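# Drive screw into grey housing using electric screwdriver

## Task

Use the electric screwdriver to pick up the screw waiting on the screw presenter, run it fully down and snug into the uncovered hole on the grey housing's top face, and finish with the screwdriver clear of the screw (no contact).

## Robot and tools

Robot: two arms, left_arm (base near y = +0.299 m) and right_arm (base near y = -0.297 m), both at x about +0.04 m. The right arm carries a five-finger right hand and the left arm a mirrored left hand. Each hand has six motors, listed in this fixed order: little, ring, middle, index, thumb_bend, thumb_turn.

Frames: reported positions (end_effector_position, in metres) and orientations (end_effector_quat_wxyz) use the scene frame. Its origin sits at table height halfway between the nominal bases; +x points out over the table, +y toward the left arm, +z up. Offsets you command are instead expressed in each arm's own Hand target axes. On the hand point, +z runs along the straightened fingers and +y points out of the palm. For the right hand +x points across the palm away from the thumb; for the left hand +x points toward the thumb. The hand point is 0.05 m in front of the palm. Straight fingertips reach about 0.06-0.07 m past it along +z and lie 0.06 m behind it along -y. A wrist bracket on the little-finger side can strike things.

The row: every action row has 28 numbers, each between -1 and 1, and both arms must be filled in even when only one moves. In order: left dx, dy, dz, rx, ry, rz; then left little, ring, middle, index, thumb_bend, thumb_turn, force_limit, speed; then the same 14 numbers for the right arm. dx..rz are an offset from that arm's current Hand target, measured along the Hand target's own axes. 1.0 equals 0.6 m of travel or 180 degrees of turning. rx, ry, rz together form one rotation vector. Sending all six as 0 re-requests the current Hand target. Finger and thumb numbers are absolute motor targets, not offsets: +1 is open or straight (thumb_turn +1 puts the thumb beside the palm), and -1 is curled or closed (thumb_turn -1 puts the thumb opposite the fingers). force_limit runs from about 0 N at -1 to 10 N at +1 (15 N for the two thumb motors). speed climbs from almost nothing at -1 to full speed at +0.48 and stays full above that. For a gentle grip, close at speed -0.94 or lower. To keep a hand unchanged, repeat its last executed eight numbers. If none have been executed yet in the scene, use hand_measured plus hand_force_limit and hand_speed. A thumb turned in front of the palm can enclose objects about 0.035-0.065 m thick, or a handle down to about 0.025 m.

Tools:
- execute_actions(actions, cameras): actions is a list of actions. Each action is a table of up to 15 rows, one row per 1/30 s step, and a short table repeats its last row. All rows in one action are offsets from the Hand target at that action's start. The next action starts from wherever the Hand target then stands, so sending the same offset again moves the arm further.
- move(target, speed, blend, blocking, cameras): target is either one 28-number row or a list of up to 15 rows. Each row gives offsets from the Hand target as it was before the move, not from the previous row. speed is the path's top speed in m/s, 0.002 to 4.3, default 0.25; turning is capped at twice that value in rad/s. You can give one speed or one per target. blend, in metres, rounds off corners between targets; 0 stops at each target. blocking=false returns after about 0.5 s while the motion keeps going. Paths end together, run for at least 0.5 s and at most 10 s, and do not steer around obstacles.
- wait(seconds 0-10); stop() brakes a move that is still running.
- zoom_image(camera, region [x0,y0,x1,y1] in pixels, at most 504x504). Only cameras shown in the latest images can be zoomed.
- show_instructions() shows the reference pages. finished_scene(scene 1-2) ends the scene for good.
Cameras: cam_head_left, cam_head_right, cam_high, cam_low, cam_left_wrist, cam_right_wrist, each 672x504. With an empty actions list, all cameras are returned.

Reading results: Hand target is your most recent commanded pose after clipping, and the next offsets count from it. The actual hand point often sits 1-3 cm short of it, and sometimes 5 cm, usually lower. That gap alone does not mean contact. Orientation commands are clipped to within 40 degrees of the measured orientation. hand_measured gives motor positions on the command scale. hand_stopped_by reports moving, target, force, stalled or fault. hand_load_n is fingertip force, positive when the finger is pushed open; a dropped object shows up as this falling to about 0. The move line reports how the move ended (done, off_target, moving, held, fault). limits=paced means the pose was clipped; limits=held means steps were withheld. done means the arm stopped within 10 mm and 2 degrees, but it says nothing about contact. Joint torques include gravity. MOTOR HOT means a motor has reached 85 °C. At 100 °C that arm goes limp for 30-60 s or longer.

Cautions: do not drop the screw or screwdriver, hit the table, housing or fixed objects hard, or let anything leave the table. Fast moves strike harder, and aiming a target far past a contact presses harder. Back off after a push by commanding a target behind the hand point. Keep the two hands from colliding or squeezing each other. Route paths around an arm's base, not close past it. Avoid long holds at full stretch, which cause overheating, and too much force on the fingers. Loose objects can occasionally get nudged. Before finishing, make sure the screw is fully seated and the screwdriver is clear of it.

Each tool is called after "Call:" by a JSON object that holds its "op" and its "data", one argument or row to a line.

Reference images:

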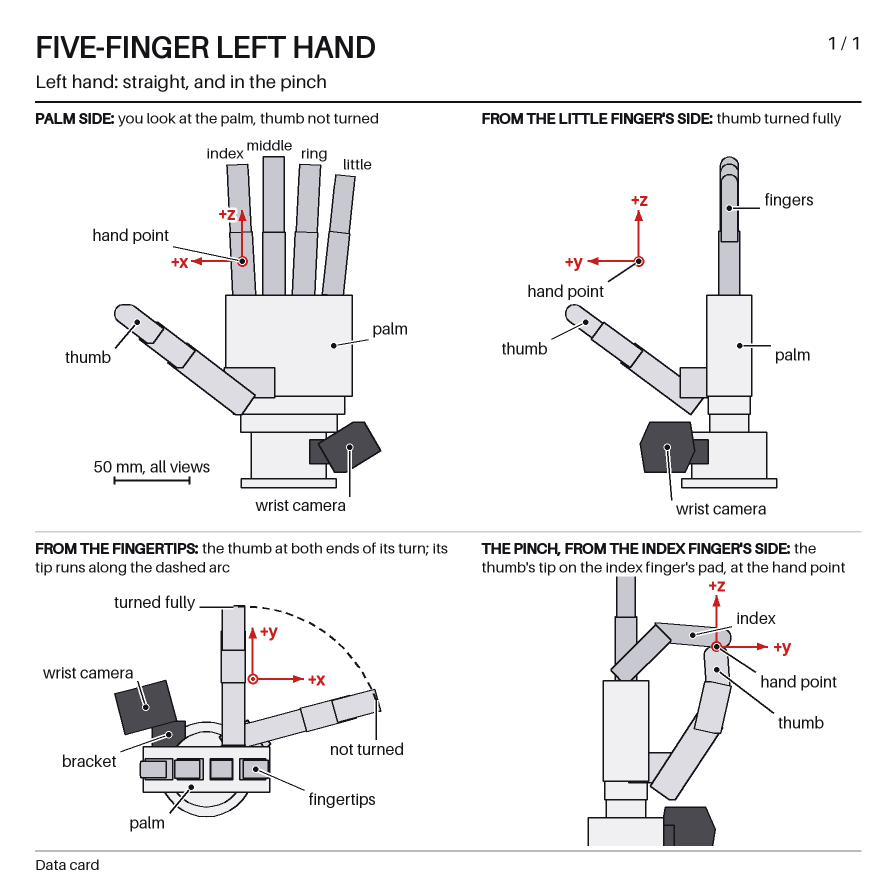

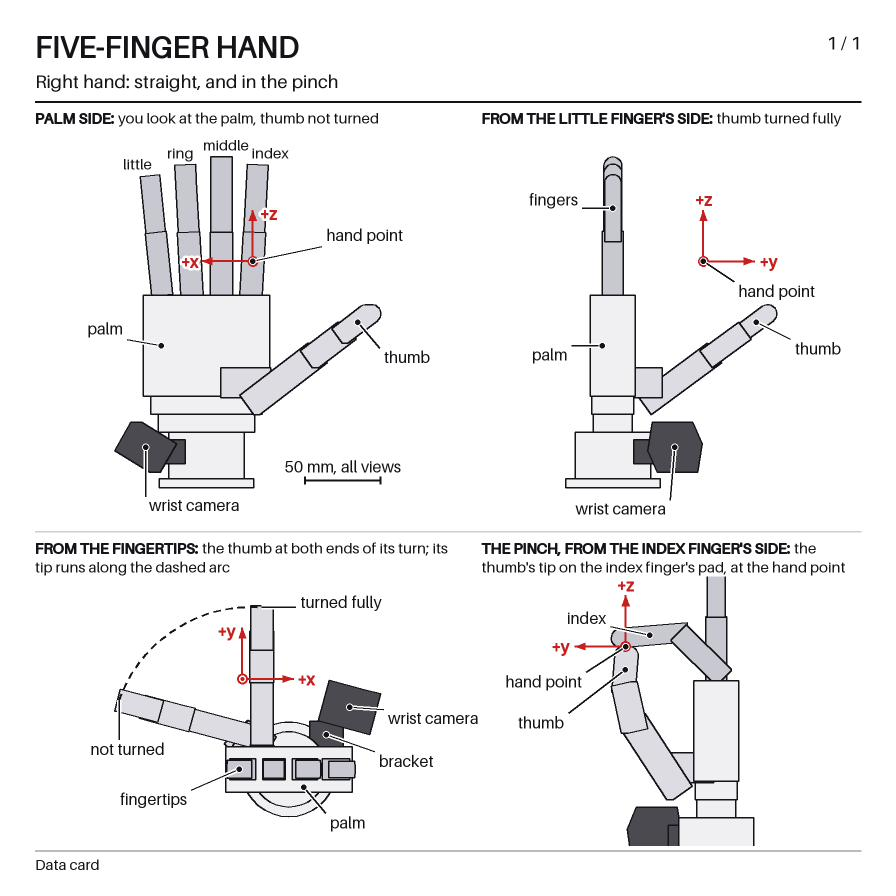

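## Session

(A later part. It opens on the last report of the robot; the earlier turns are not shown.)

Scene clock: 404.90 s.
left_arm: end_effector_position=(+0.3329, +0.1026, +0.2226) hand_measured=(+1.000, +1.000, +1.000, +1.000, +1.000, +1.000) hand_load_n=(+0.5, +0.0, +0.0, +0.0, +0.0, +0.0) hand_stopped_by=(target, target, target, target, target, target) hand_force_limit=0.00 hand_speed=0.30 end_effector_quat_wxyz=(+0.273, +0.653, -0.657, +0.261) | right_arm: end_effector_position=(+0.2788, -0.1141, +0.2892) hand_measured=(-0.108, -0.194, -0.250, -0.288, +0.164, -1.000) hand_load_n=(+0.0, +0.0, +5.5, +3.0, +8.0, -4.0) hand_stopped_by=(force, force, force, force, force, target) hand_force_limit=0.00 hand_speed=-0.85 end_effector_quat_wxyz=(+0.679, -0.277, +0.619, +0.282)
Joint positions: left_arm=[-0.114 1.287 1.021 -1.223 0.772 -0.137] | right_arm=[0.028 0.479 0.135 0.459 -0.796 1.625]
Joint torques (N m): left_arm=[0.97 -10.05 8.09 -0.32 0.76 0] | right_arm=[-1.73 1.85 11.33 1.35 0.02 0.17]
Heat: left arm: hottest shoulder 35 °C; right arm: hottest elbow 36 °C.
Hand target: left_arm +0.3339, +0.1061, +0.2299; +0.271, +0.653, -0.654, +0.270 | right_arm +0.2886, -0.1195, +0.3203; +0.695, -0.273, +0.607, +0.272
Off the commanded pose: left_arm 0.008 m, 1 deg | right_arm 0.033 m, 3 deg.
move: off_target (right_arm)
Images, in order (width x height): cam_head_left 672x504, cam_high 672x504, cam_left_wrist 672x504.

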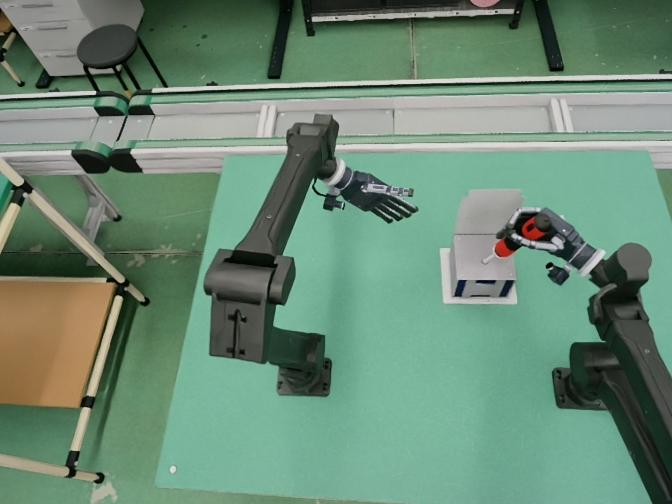

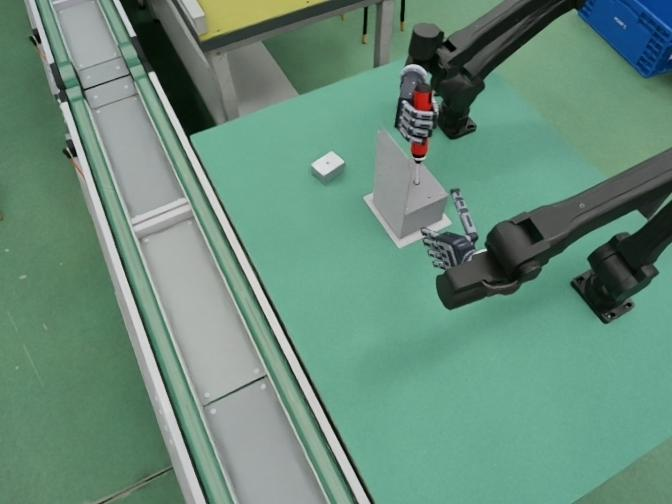

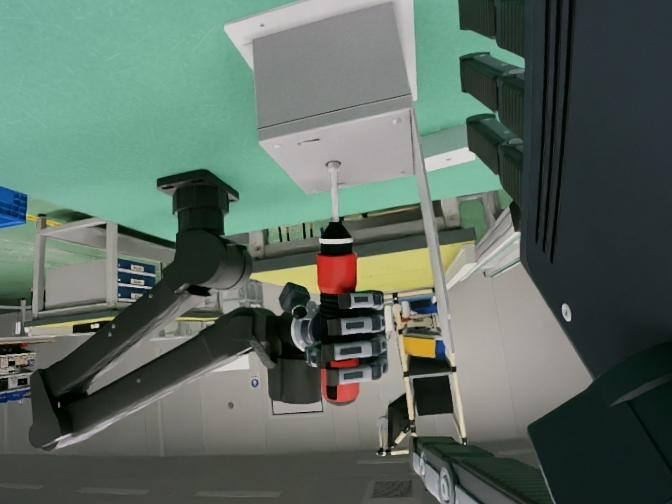

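Call:
{"op": "move", "data": {
  "target": [0,0,0,0,0,0,1,1,1,1,1,1,0,0.3, 0,0,0,0,0,0,-0.5,-0.5,-0.55,-0.6,-0.2,-1,0.4,-0.85],
  "speed": 0.03,
  "cameras": ["cam_left_wrist","cam_right_wrist","cam_head_left"]
}}

Call:
{"op": "zoom_image", "data": {
  "camera": "cam_left_wrist",
  "region": [250, 150, 430, 440]
}}

Call:
{"op": "zoom_image", "data": {
  "camera": "cam_head_left",
  "region": [430, 170, 630, 320]
}}

Scene clock: 411.00 s.
left_arm: end_effector_position=(+0.3329, +0.1026, +0.2226) hand_measured=(+1.000, +1.000, +1.000, +1.000, +1.000, +1.000) hand_load_n=(+0.0, +0.0, +0.0, +0.0, +0.0, +0.0) hand_stopped_by=(target, target, target, target, target, target) hand_force_limit=0.00 hand_speed=0.30 end_effector_quat_wxyz=(+0.273, +0.653, -0.657, +0.261) | right_arm: end_effector_position=(+0.2800, -0.1147, +0.2902) hand_measured=(-0.270, -0.412, -0.260, -0.312, +0.158, -1.000) hand_load_n=(+3.5, +7.5, +10.5, +5.0, +10.5, -4.0) hand_stopped_by=(force, force, force, force, force, target) hand_force_limit=0.40 hand_speed=-0.85 end_effector_quat_wxyz=(+0.680, -0.276, +0.619, +0.280)
Joint positions: left_arm=[-0.114 1.287 1.021 -1.223 0.772 -0.137] | right_arm=[0.028 0.479 0.136 0.459 -0.79 1.625]
Joint torques (N m): left_arm=[1.38 -10.29 8.02 -0.31 0.76 -0.02] | right_arm=[-1.73 1.9 11.21 1.33 0.03 0.17]
Heat: left arm: hottest shoulder 35 °C; right arm: hottest elbow 37 °C.
Hand target: left_arm +0.3339, +0.1061, +0.2299; +0.271, +0.653, -0.654, +0.270 | right_arm +0.2886, -0.1195, +0.3203; +0.695, -0.273, +0.607, +0.272
Off the commanded pose: left_arm 0.008 m, 1 deg | right_arm 0.032 m, 2 deg.
move: off_target (right_arm)
Images, in order (width x height): cam_head_left 672x504, cam_left_wrist 672x504, cam_right_wrist 672x504.

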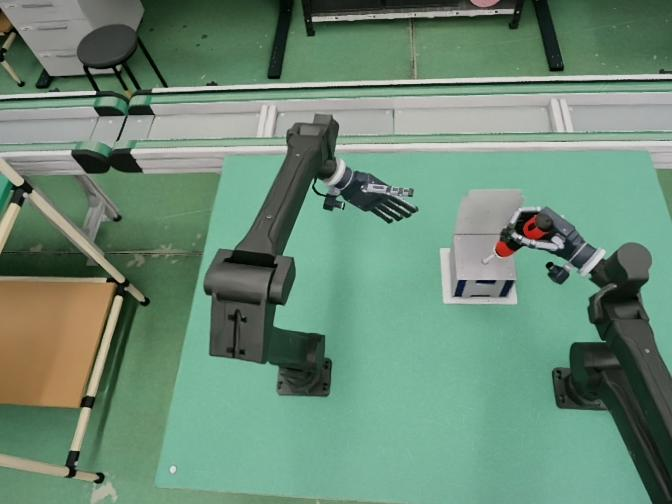

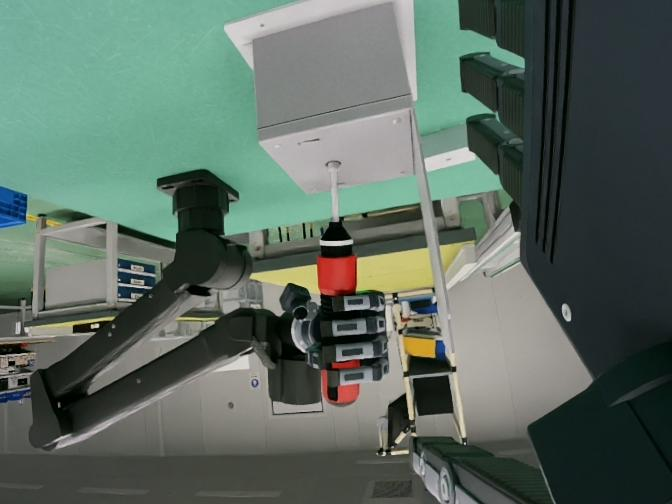

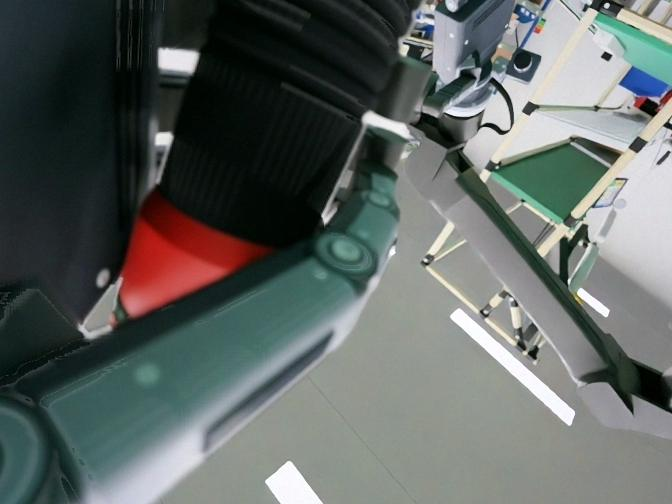

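Scaled by 1.738.

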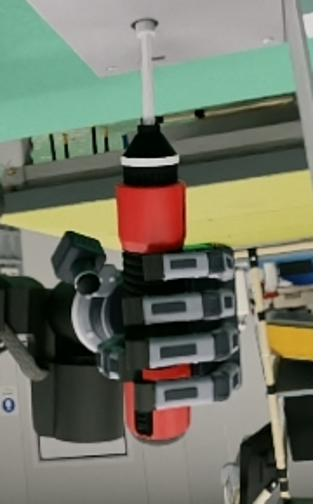

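Scaled by 2.520.

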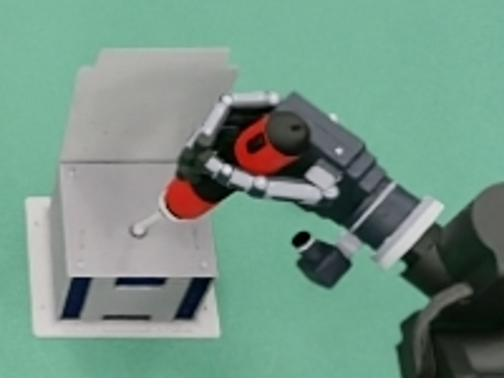

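Call:
{"op": "move", "data": {
  "target": [0,0,0,0,0,0,1,1,1,1,1,1,0,0.3, -0.0845,-0.0205,-0.0138,0,0,0,-0.5,-0.5,-0.55,-0.6,-0.2,-1,0.4,-0.85],
  "speed": 0.06,
  "cameras": ["cam_left_wrist","cam_head_left","cam_high"]
}}

Call:
{"op": "zoom_image", "data": {
  "camera": "cam_left_wrist",
  "region": [310, 150, 350, 200]
}}

Call:
{"op": "zoom_image", "data": {
  "camera": "cam_left_wrist",
  "region": [250, 150, 430, 440]
}}

Call:
{"op": "zoom_image", "data": {
  "camera": "cam_head_left",
  "region": [430, 170, 630, 320]
}}

Scene clock: 414.40 s.
left_arm: end_effector_position=(+0.3329, +0.1026, +0.2226) hand_measured=(+1.000, +1.000, +1.000, +1.000, +1.000, +1.000) hand_load_n=(+0.0, +0.0, +0.0, +0.0, -0.5, +0.0) hand_stopped_by=(target, target, target, target, target, target) hand_force_limit=0.00 hand_speed=0.30 end_effector_quat_wxyz=(+0.273, +0.653, -0.657, +0.261) | right_arm: end_effector_position=(+0.2836, -0.1277, +0.2943) hand_measured=(-0.270, -0.412, -0.260, -0.312, +0.158, -1.000) hand_load_n=(+6.0, +8.5, +10.0, +5.0, +10.5, -5.5) hand_stopped_by=(force, force, force, force, force, target) hand_force_limit=0.40 hand_speed=-0.85 end_effector_quat_wxyz=(+0.648, -0.263, +0.652, +0.292)
Joint positions: left_arm=[-0.114 1.287 1.021 -1.223 0.772 -0.137] | right_arm=[-0.06 0.429 0.185 0.261 -0.878 1.625]
Joint torques (N m): left_arm=[1.14 -10.05 8.05 -0.34 0.75 -0.03] | right_arm=[-2.61 -0.21 15.43 2 -0.32 0.36]
Heat: left arm: hottest shoulder 35 °C; right arm: hottest elbow 37 °C.
Hand target: left_arm +0.3339, +0.1061, +0.2299; +0.271, +0.653, -0.654, +0.270 | right_arm +0.2857, -0.1364, +0.3703; +0.695, -0.273, +0.607, +0.272
Off the commanded pose: left_arm 0.008 m, 1 deg | right_arm 0.077 m, 8 deg.
move: off_target (right_arm)
Images, in order (width x height): cam_head_left 672x504, cam_high 672x504, cam_left_wrist 672x504.

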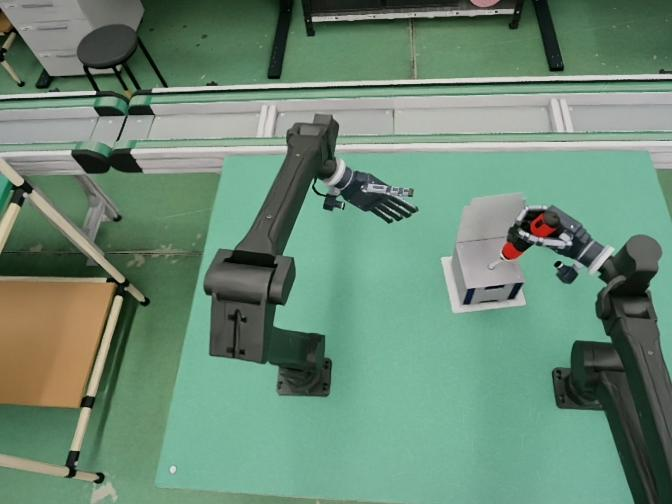

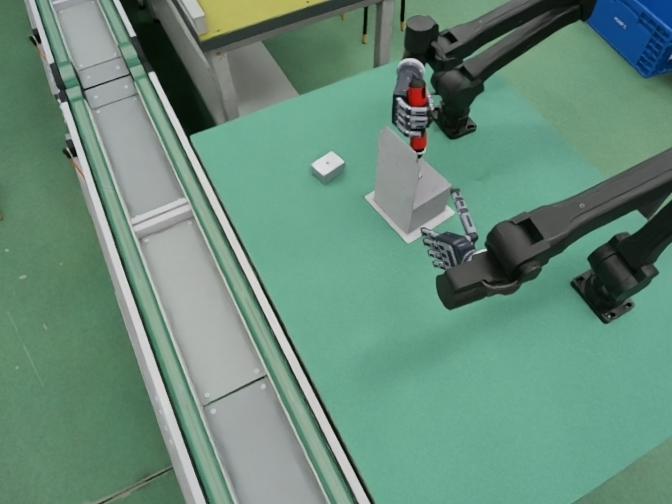

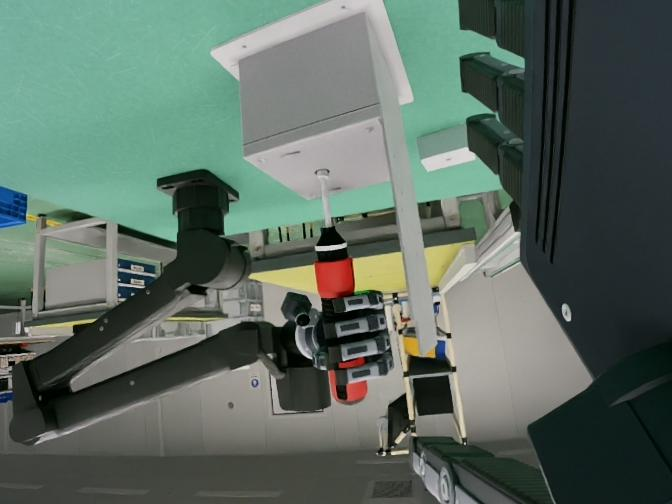

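Scaled by 10.080.

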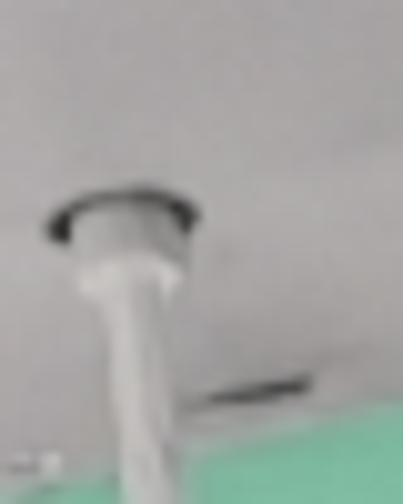

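Scaled by 1.738.

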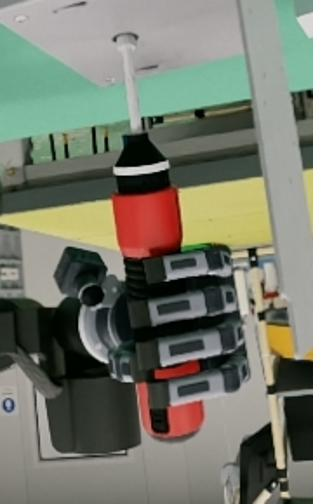

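Scaled by 2.520.

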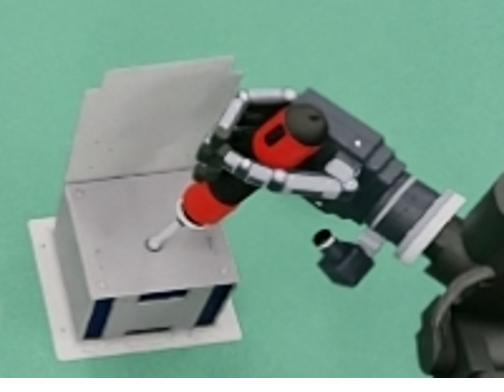

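Call:
{"op": "move", "data": {
  "target": [0,0,0,0,0,0,1,1,1,1,1,1,0,0.3, 0.0908,0.0640,0.0393,-0.0065,0.0394,-0.0385,-0.5,-0.5,-0.55,-0.6,-0.2,-1,0.4,-0.85],
  "speed": 0.05,
  "cameras": ["cam_left_wrist","cam_head_left","cam_high"]
}}

Call:
{"op": "zoom_image", "data": {
  "camera": "cam_left_wrist",
  "region": [300, 150, 340, 200]
}}

Call:
{"op": "zoom_image", "data": {
  "camera": "cam_left_wrist",
  "region": [250, 150, 430, 440]
}}

Call:
{"op": "zoom_image", "data": {
  "camera": "cam_head_left",
  "region": [430, 170, 630, 320]
}}

Scene clock: 421.10 s.
left_arm: end_effector_position=(+0.3329, +0.1026, +0.2226) hand_measured=(+1.000, +1.000, +1.000, +1.000, +1.000, +1.000) hand_load_n=(+0.0, +0.0, +0.0, +0.0, +0.0, +0.0) hand_stopped_by=(target, target, target, target, target, target) hand_force_limit=0.00 hand_speed=0.30 end_effector_quat_wxyz=(+0.273, +0.653, -0.657, +0.261) | right_arm: end_effector_position=(+0.2755, -0.0930, +0.2908) hand_measured=(-0.270, -0.412, -0.260, -0.312, +0.158, -1.000) hand_load_n=(+0.0, +1.0, +11.5, +6.0, +10.0, -4.0) hand_stopped_by=(force, force, force, force, force, target) hand_force_limit=0.40 hand_speed=-0.85 end_effector_quat_wxyz=(+0.654, -0.322, +0.643, +0.233)
Joint positions: left_arm=[-0.114 1.287 1.021 -1.223 0.772 -0.137] | right_arm=[0.149 0.372 0.231 0.096 -0.669 1.421]
Joint torques (N m): left_arm=[0.97 -9.93 8.12 -0.35 0.74 -0.02] | right_arm=[0.79 3.43 11.73 1.43 0.21 -0.11]
Heat: left arm: hottest shoulder 35 °C; right arm: hottest elbow 40 °C.
Hand target: left_arm +0.3339, +0.1061, +0.2299; +0.271, +0.653, -0.654, +0.270 | right_arm +0.2811, -0.0901, +0.3170; +0.669, -0.333, +0.628, +0.218
Off the commanded pose: left_arm 0.008 m, 1 deg | right_arm 0.027 m, 3 deg.
move: off_target (right_arm)
Images, in order (width x height): cam_head_left 672x504, cam_high 672x504, cam_left_wrist 672x504.

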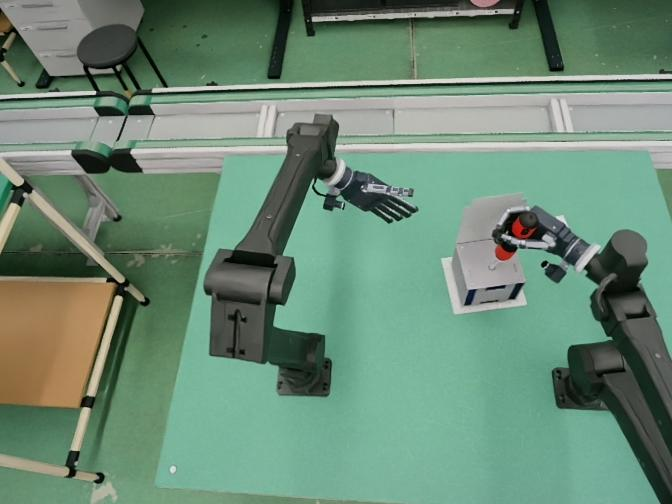

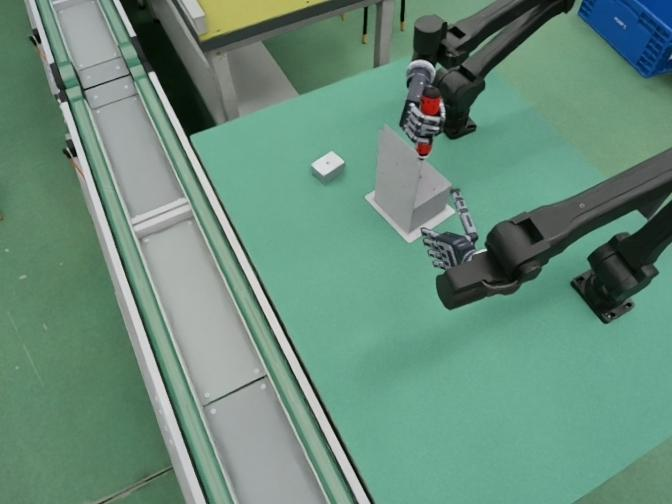

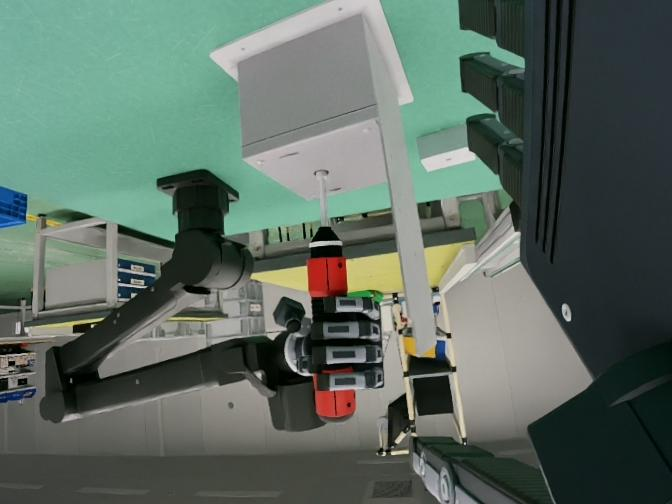

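Scaled by 10.080.

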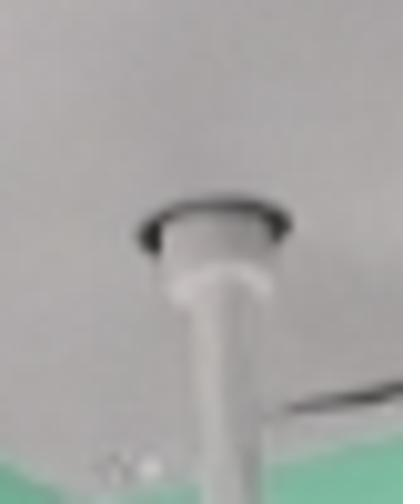

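Scaled by 1.738.

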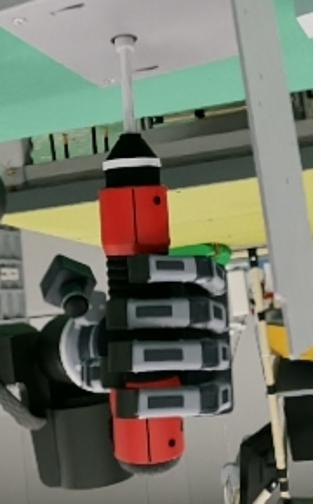

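Scaled by 2.520.

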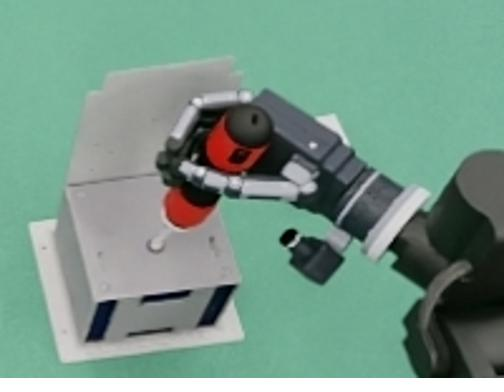

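Call:
{"op": "move", "data": {
  "target": [0,0,0,0,0,0,1,1,1,1,1,1,0,0.3, 0.0096,0.0201,0.0430,-0.0073,0.0429,-0.0189,-0.5,-0.5,-0.55,-0.6,-0.2,-1,0.4,-0.85],
  "speed": 0.05,
  "cameras": ["cam_left_wrist","cam_head_left","cam_high"]
}}

Call:
{"op": "zoom_image", "data": {
  "camera": "cam_left_wrist",
  "region": [250, 150, 430, 440]
}}

Call:
{"op": "zoom_image", "data": {
  "camera": "cam_head_left",
  "region": [430, 170, 630, 320]
}}

Call:
{"op": "zoom_image", "data": {
  "camera": "cam_high",
  "region": [370, 70, 470, 220]
}}

Scene clock: 425.30 s.
left_arm: end_effector_position=(+0.3329, +0.1026, +0.2226) hand_measured=(+1.000, +1.000, +1.000, +1.000, +1.000, +1.000) hand_load_n=(+0.0, +0.0, +0.0, +0.0, +0.0, +0.0) hand_stopped_by=(target, target, target, target, target, target) hand_force_limit=0.00 hand_speed=0.30 end_effector_quat_wxyz=(+0.273, +0.653, -0.657, +0.261) | right_arm: end_effector_position=(+0.2873, -0.0704, +0.2816) hand_measured=(-0.270, -0.414, -0.260, -0.312, +0.158, -1.000) hand_load_n=(+0.0, +0.5, +11.5, +5.5, +10.0, -4.0) hand_stopped_by=(force, force, force, force, force, target) hand_force_limit=0.40 hand_speed=-0.85 end_effector_quat_wxyz=(+0.613, -0.360, +0.676, +0.192)
Joint positions: left_arm=[-0.114 1.287 1.021 -1.223 0.772 -0.137] | right_arm=[0.282 0.442 0.331 -0.09 -0.514 1.285]
Joint torques (N m): left_arm=[1.14 -10.46 8.02 -0.21 0.74 0.01] | right_arm=[0.97 2.61 11.85 1.51 0.16 -0.08]
Heat: left arm: hottest shoulder 35 °C; right arm: hottest elbow 40 °C.
Hand target: left_arm +0.3339, +0.1061, +0.2299; +0.271, +0.653, -0.654, +0.270 | right_arm +0.2912, -0.0641, +0.3090; +0.627, -0.373, +0.659, +0.183
Off the commanded pose: left_arm 0.008 m, 1 deg | right_arm 0.028 m, 3 deg.
move: off_target (right_arm)
Images, in order (width x height): cam_head_left 672x504, cam_high 672x504, cam_left_wrist 672x504.

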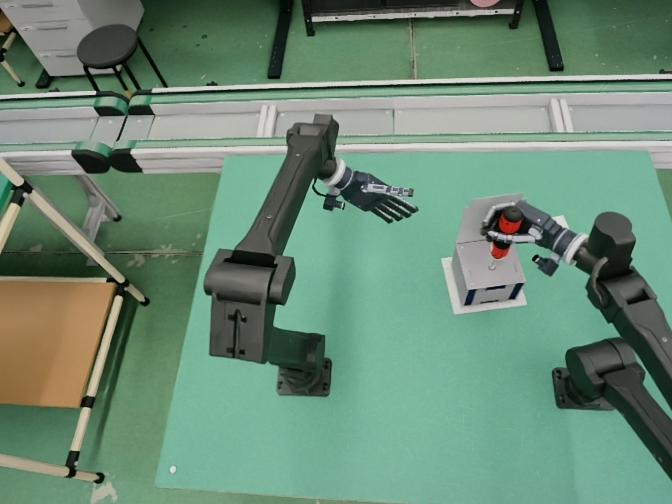

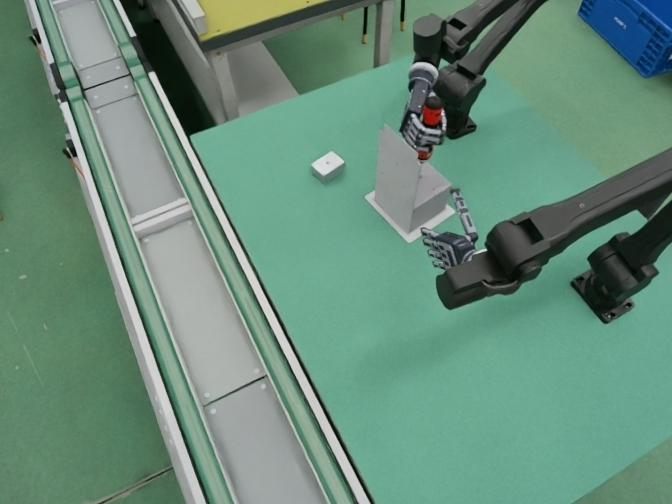

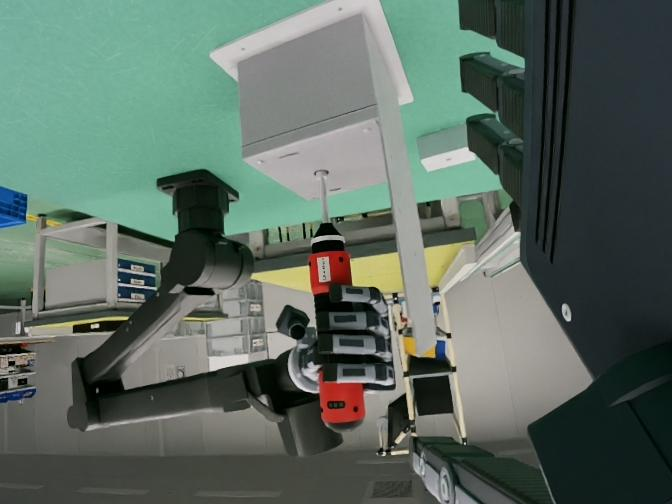

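Scaled by 1.738.

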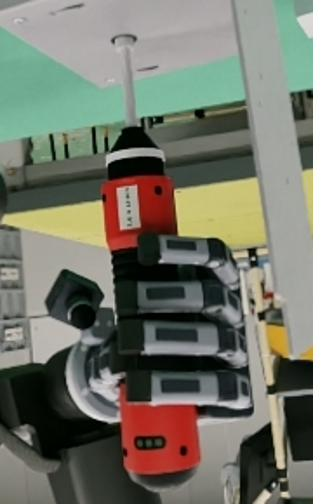

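Scaled by 2.520.

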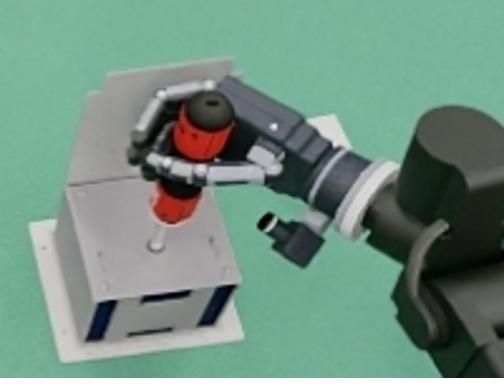

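Scaled by 3.360.

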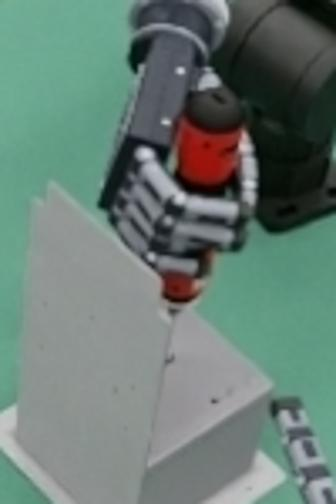

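Call:
{"op": "move", "data": {
  "target": [0,0,0,0,0,0,1,1,1,1,1,1,0,0.3, -0.0803,-0.0189,-0.0122,0,0,0,-0.5,-0.5,-0.55,-0.6,-0.2,-1,0.4,-0.85],
  "speed": 0.05,
  "cameras": ["cam_left_wrist","cam_head_left","cam_high"]
}}

Call:
{"op": "zoom_image", "data": {
  "camera": "cam_left_wrist",
  "region": [250, 150, 430, 440]
}}

Call:
{"op": "zoom_image", "data": {
  "camera": "cam_head_left",
  "region": [430, 170, 630, 320]
}}

Scene clock: 428.47 s.
left_arm: end_effector_position=(+0.3329, +0.1026, +0.2226) hand_measured=(+1.000, +1.000, +1.000, +1.000, +1.000, +1.000) hand_load_n=(+0.0, +0.0, +0.0, +0.0, -0.5, +0.0) hand_stopped_by=(target, target, target, target, target, target) hand_force_limit=0.00 hand_speed=0.30 end_effector_quat_wxyz=(+0.273, +0.653, -0.657, +0.261) | right_arm: end_effector_position=(+0.2887, -0.0681, +0.3288) hand_measured=(-0.270, -0.414, -0.260, -0.312, +0.158, -1.000) hand_load_n=(+0.0, +0.0, +11.5, +5.5, +10.0, -4.5) hand_stopped_by=(force, force, force, force, force, target) hand_force_limit=0.40 hand_speed=-0.85 end_effector_quat_wxyz=(+0.614, -0.371, +0.673, +0.182)
Joint positions: left_arm=[-0.114 1.287 1.021 -1.223 0.772 -0.137] | right_arm=[0.293 0.444 0.464 -0.228 -0.502 1.254]
Joint torques (N m): left_arm=[1.2 -10.23 8.08 -0.29 0.76 -0.04] | right_arm=[0.97 2.32 11.81 1.73 0.06 0.1]
Heat: left arm: hottest shoulder 35 °C; right arm: hottest elbow 40 °C.
Hand target: left_arm +0.3339, +0.1061, +0.2299; +0.271, +0.653, -0.654, +0.270 | right_arm +0.2912, -0.0640, +0.3591; +0.627, -0.373, +0.659, +0.183
Off the commanded pose: left_arm 0.008 m, 1 deg | right_arm 0.031 m, 2 deg.
move: off_target (right_arm)
Images, in order (width x height): cam_head_left 672x504, cam_high 672x504, cam_left_wrist 672x504.

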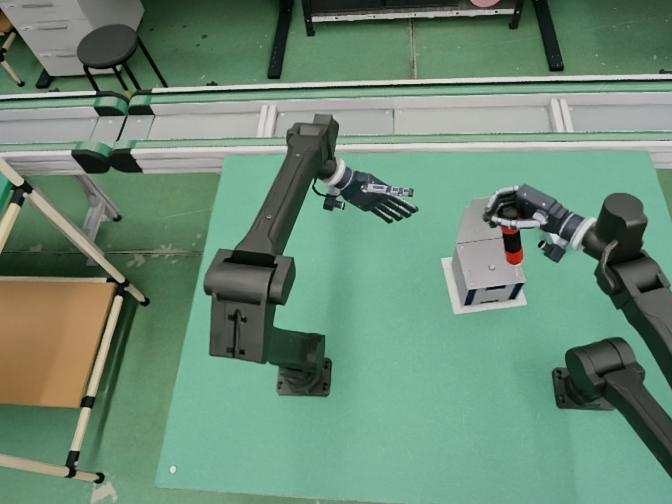

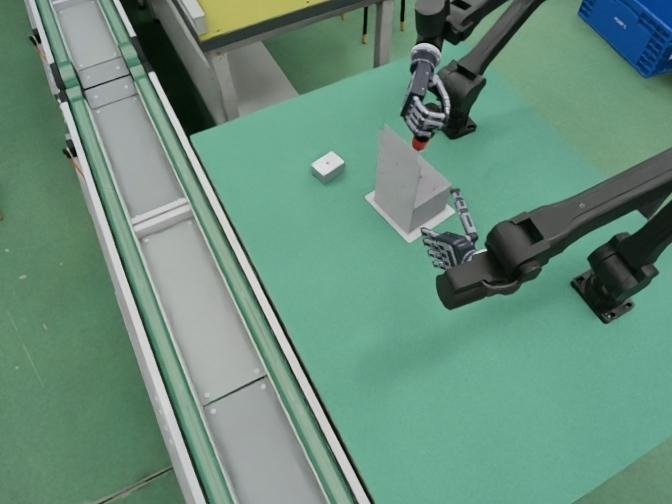

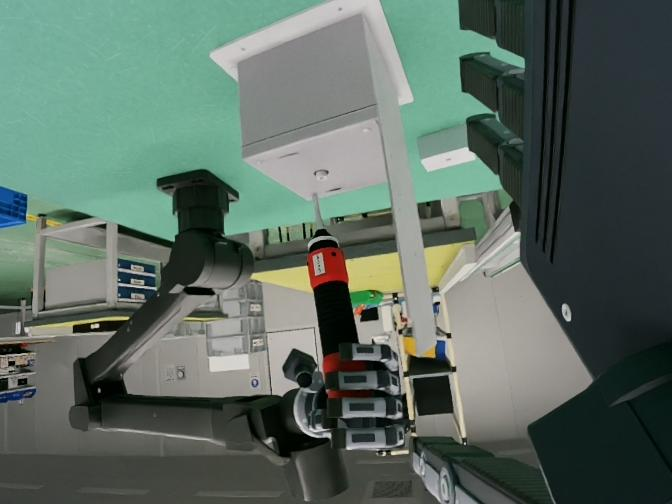

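Scaled by 1.738.

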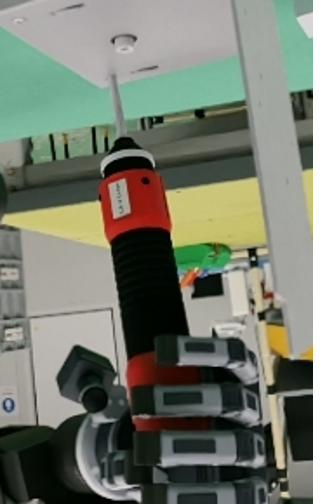

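Scaled by 2.520.

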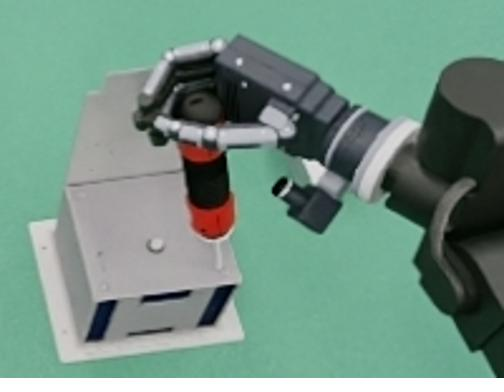

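Call:
{"op": "zoom_image", "data": {
  "camera": "cam_head_left",
  "region": [470, 170, 560, 300]
}}

Call:
{"op": "zoom_image", "data": {
  "camera": "cam_left_wrist",
  "region": [270, 150, 430, 270]
}}

Call:
{"op": "zoom_image", "data": {
  "camera": "cam_left_wrist",
  "region": [270, 300, 430, 460]
}}

Call:
{"op": "wait", "data": {
  "seconds": 0.1,
  "cameras": ["cam_right_wrist","cam_head_right","cam_low"]
}}

Scaled by 3.877.

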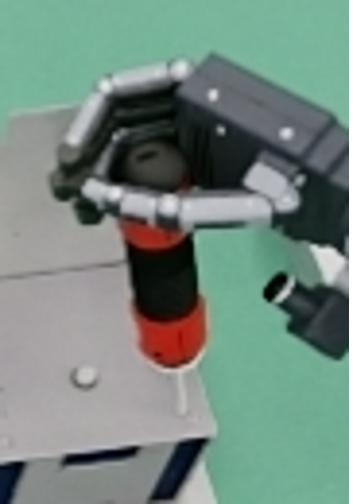

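Scaled by 3.150.

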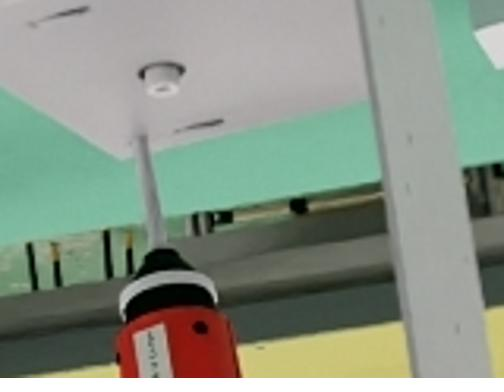

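Scaled by 3.150.

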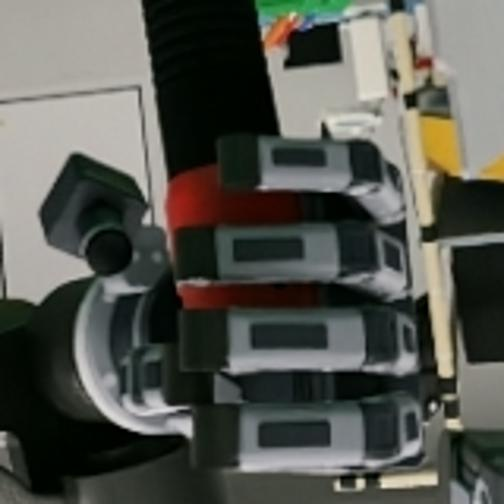

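Scene clock: 431.00 s.
left_arm: end_effector_position=(+0.3329, +0.1026, +0.2226) hand_measured=(+1.000, +1.000, +1.000, +1.000, +1.000, +1.000) hand_load_n=(+0.0, +0.0, +0.0, +0.0, +0.0, +0.0) hand_stopped_by=(target, target, target, target, target, target) hand_force_limit=0.00 hand_speed=0.30 end_effector_quat_wxyz=(+0.273, +0.653, -0.657, +0.261) | right_arm: end_effector_position=(+0.2887, -0.0681, +0.3288) hand_measured=(-0.270, -0.414, -0.260, -0.312, +0.158, -1.000) hand_load_n=(+0.0, +0.5, +11.5, +5.0, +9.5, -4.5) hand_stopped_by=(force, force, force, force, force, target) hand_force_limit=0.40 hand_speed=-0.85 end_effector_quat_wxyz=(+0.614, -0.371, +0.673, +0.182)
Joint positions: left_arm=[-0.114 1.287 1.021 -1.223 0.772 -0.137] | right_arm=[0.293 0.444 0.464 -0.228 -0.502 1.254]
Joint torques (N m): left_arm=[1.32 -10.23 8.09 -0.35 0.77 -0.03] | right_arm=[0.97 2.37 11.82 1.72 0.06 0.1]
Heat: left arm: hottest shoulder 35 °C; right arm: hottest elbow 40 °C.
Hand target: left_arm +0.3339, +0.1061, +0.2299; +0.271, +0.653, -0.654, +0.270 | right_arm +0.2912, -0.0640, +0.3591; +0.627, -0.373, +0.659, +0.183
Off the commanded pose: left_arm 0.008 m, 1 deg | right_arm 0.031 m, 2 deg.
wait: 0.10 s; at rest from the start
Images, in order (width x height): cam_head_right 672x504, cam_low 672x504, cam_right_wrist 672x504.

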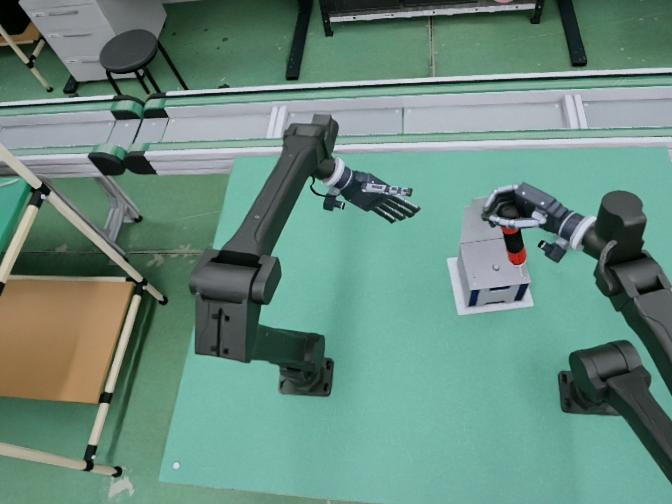

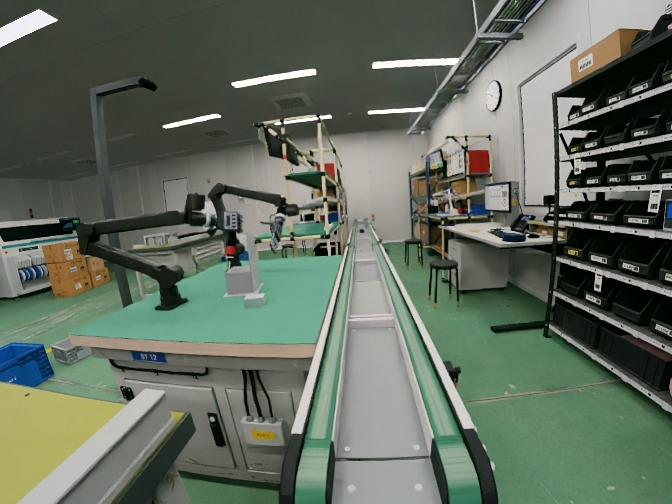

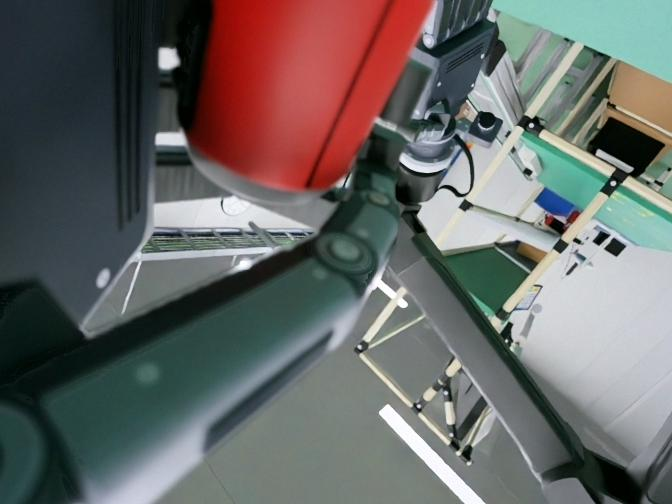

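Call:
{"op": "move", "data": {
  "target": [0,0,0,0,0,0,1,1,1,1,1,1,0,0.3, 0,0,0,0,0,0,-0.8,-0.8,-0.55,-0.6,-0.2,-1,0.1,-0.85],
  "speed": 0.05,
  "cameras": ["cam_left_wrist","cam_head_left","cam_right_wrist"]
}}

Call:
{"op": "zoom_image", "data": {
  "camera": "cam_left_wrist",
  "region": [250, 150, 430, 460]
}}

Call:
{"op": "zoom_image", "data": {
  "camera": "cam_head_left",
  "region": [470, 170, 560, 300]
}}

Scene clock: 435.40 s.
left_arm: end_effector_position=(+0.3329, +0.1026, +0.2226) hand_measured=(+1.000, +1.000, +1.000, +1.000, +1.000, +1.000) hand_load_n=(+0.0, +0.0, +0.0, +0.0, +0.0, +0.0) hand_stopped_by=(target, target, target, target, target, target) hand_force_limit=0.00 hand_speed=0.30 end_effector_quat_wxyz=(+0.273, +0.653, -0.657, +0.261) | right_arm: end_effector_position=(+0.2895, -0.0680, +0.3283) hand_measured=(-0.796, -0.786, -0.260, -0.312, +0.158, -1.000) hand_load_n=(+4.0, +1.5, +11.5, +5.0, +10.0, -3.0) hand_stopped_by=(force, force, force, force, force, target) hand_force_limit=0.10 hand_speed=-0.85 end_effector_quat_wxyz=(+0.612, -0.369, +0.675, +0.184)
Joint positions: left_arm=[-0.114 1.287 1.021 -1.223 0.772 -0.137] | right_arm=[0.293 0.447 0.464 -0.228 -0.502 1.26]
Joint torques (N m): left_arm=[1.14 -9.82 8.09 -0.25 0.74 -0.03] | right_arm=[0.91 2.14 11.82 1.7 0.05 0.1]
Heat: left arm: hottest shoulder 35 °C; right arm: hottest elbow 40 °C.
Hand target: left_arm +0.3339, +0.1061, +0.2299; +0.271, +0.653, -0.654, +0.270 | right_arm +0.2912, -0.0640, +0.3591; +0.627, -0.373, +0.659, +0.183
Off the commanded pose: left_arm 0.008 m, 1 deg | right_arm 0.031 m, 3 deg.
move: off_target (right_arm)
Images, in order (width x height): cam_head_left 672x504, cam_left_wrist 672x504, cam_right_wrist 672x504.

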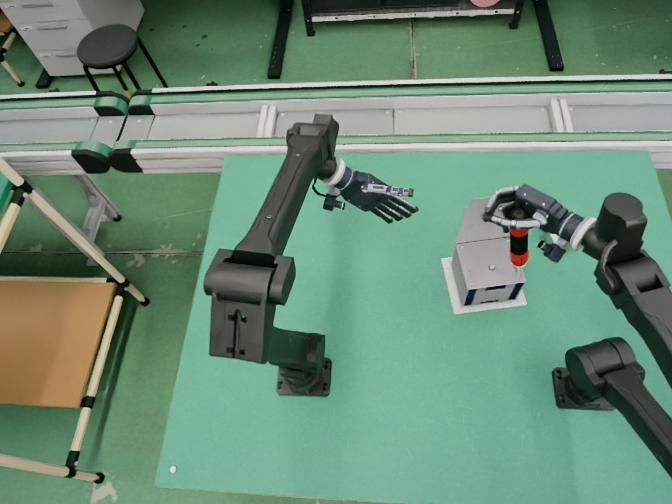

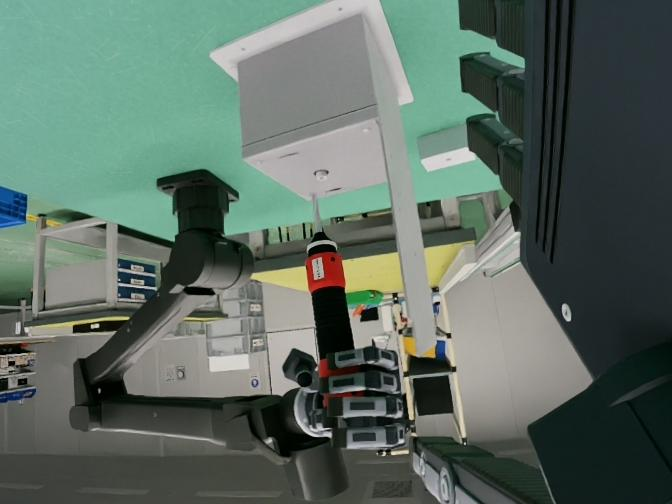

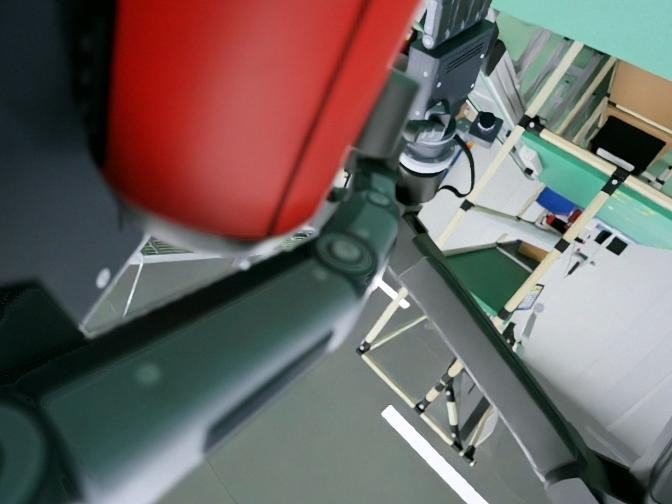

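Scaled by 1.626.

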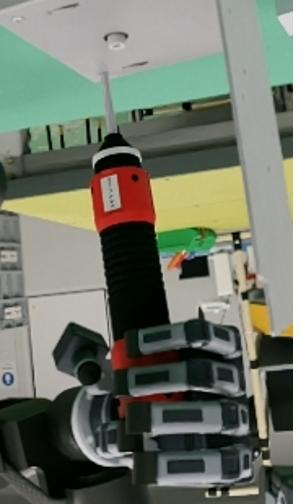

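Scaled by 3.877.

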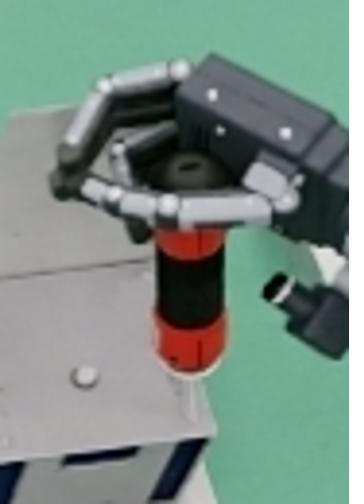

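Call:
{"op": "zoom_image", "data": {
  "camera": "cam_left_wrist",
  "region": [308, 160, 338, 186]
}}

Call:
{"op": "zoom_image", "data": {
  "camera": "cam_head_left",
  "region": [478, 254, 506, 280]
}}

Scaled by 16.800.

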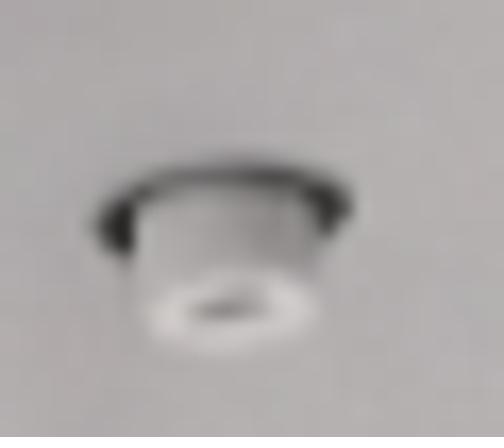

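Scaled by 18.000.

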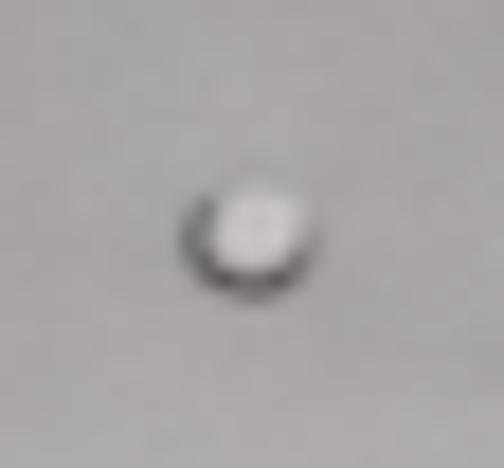

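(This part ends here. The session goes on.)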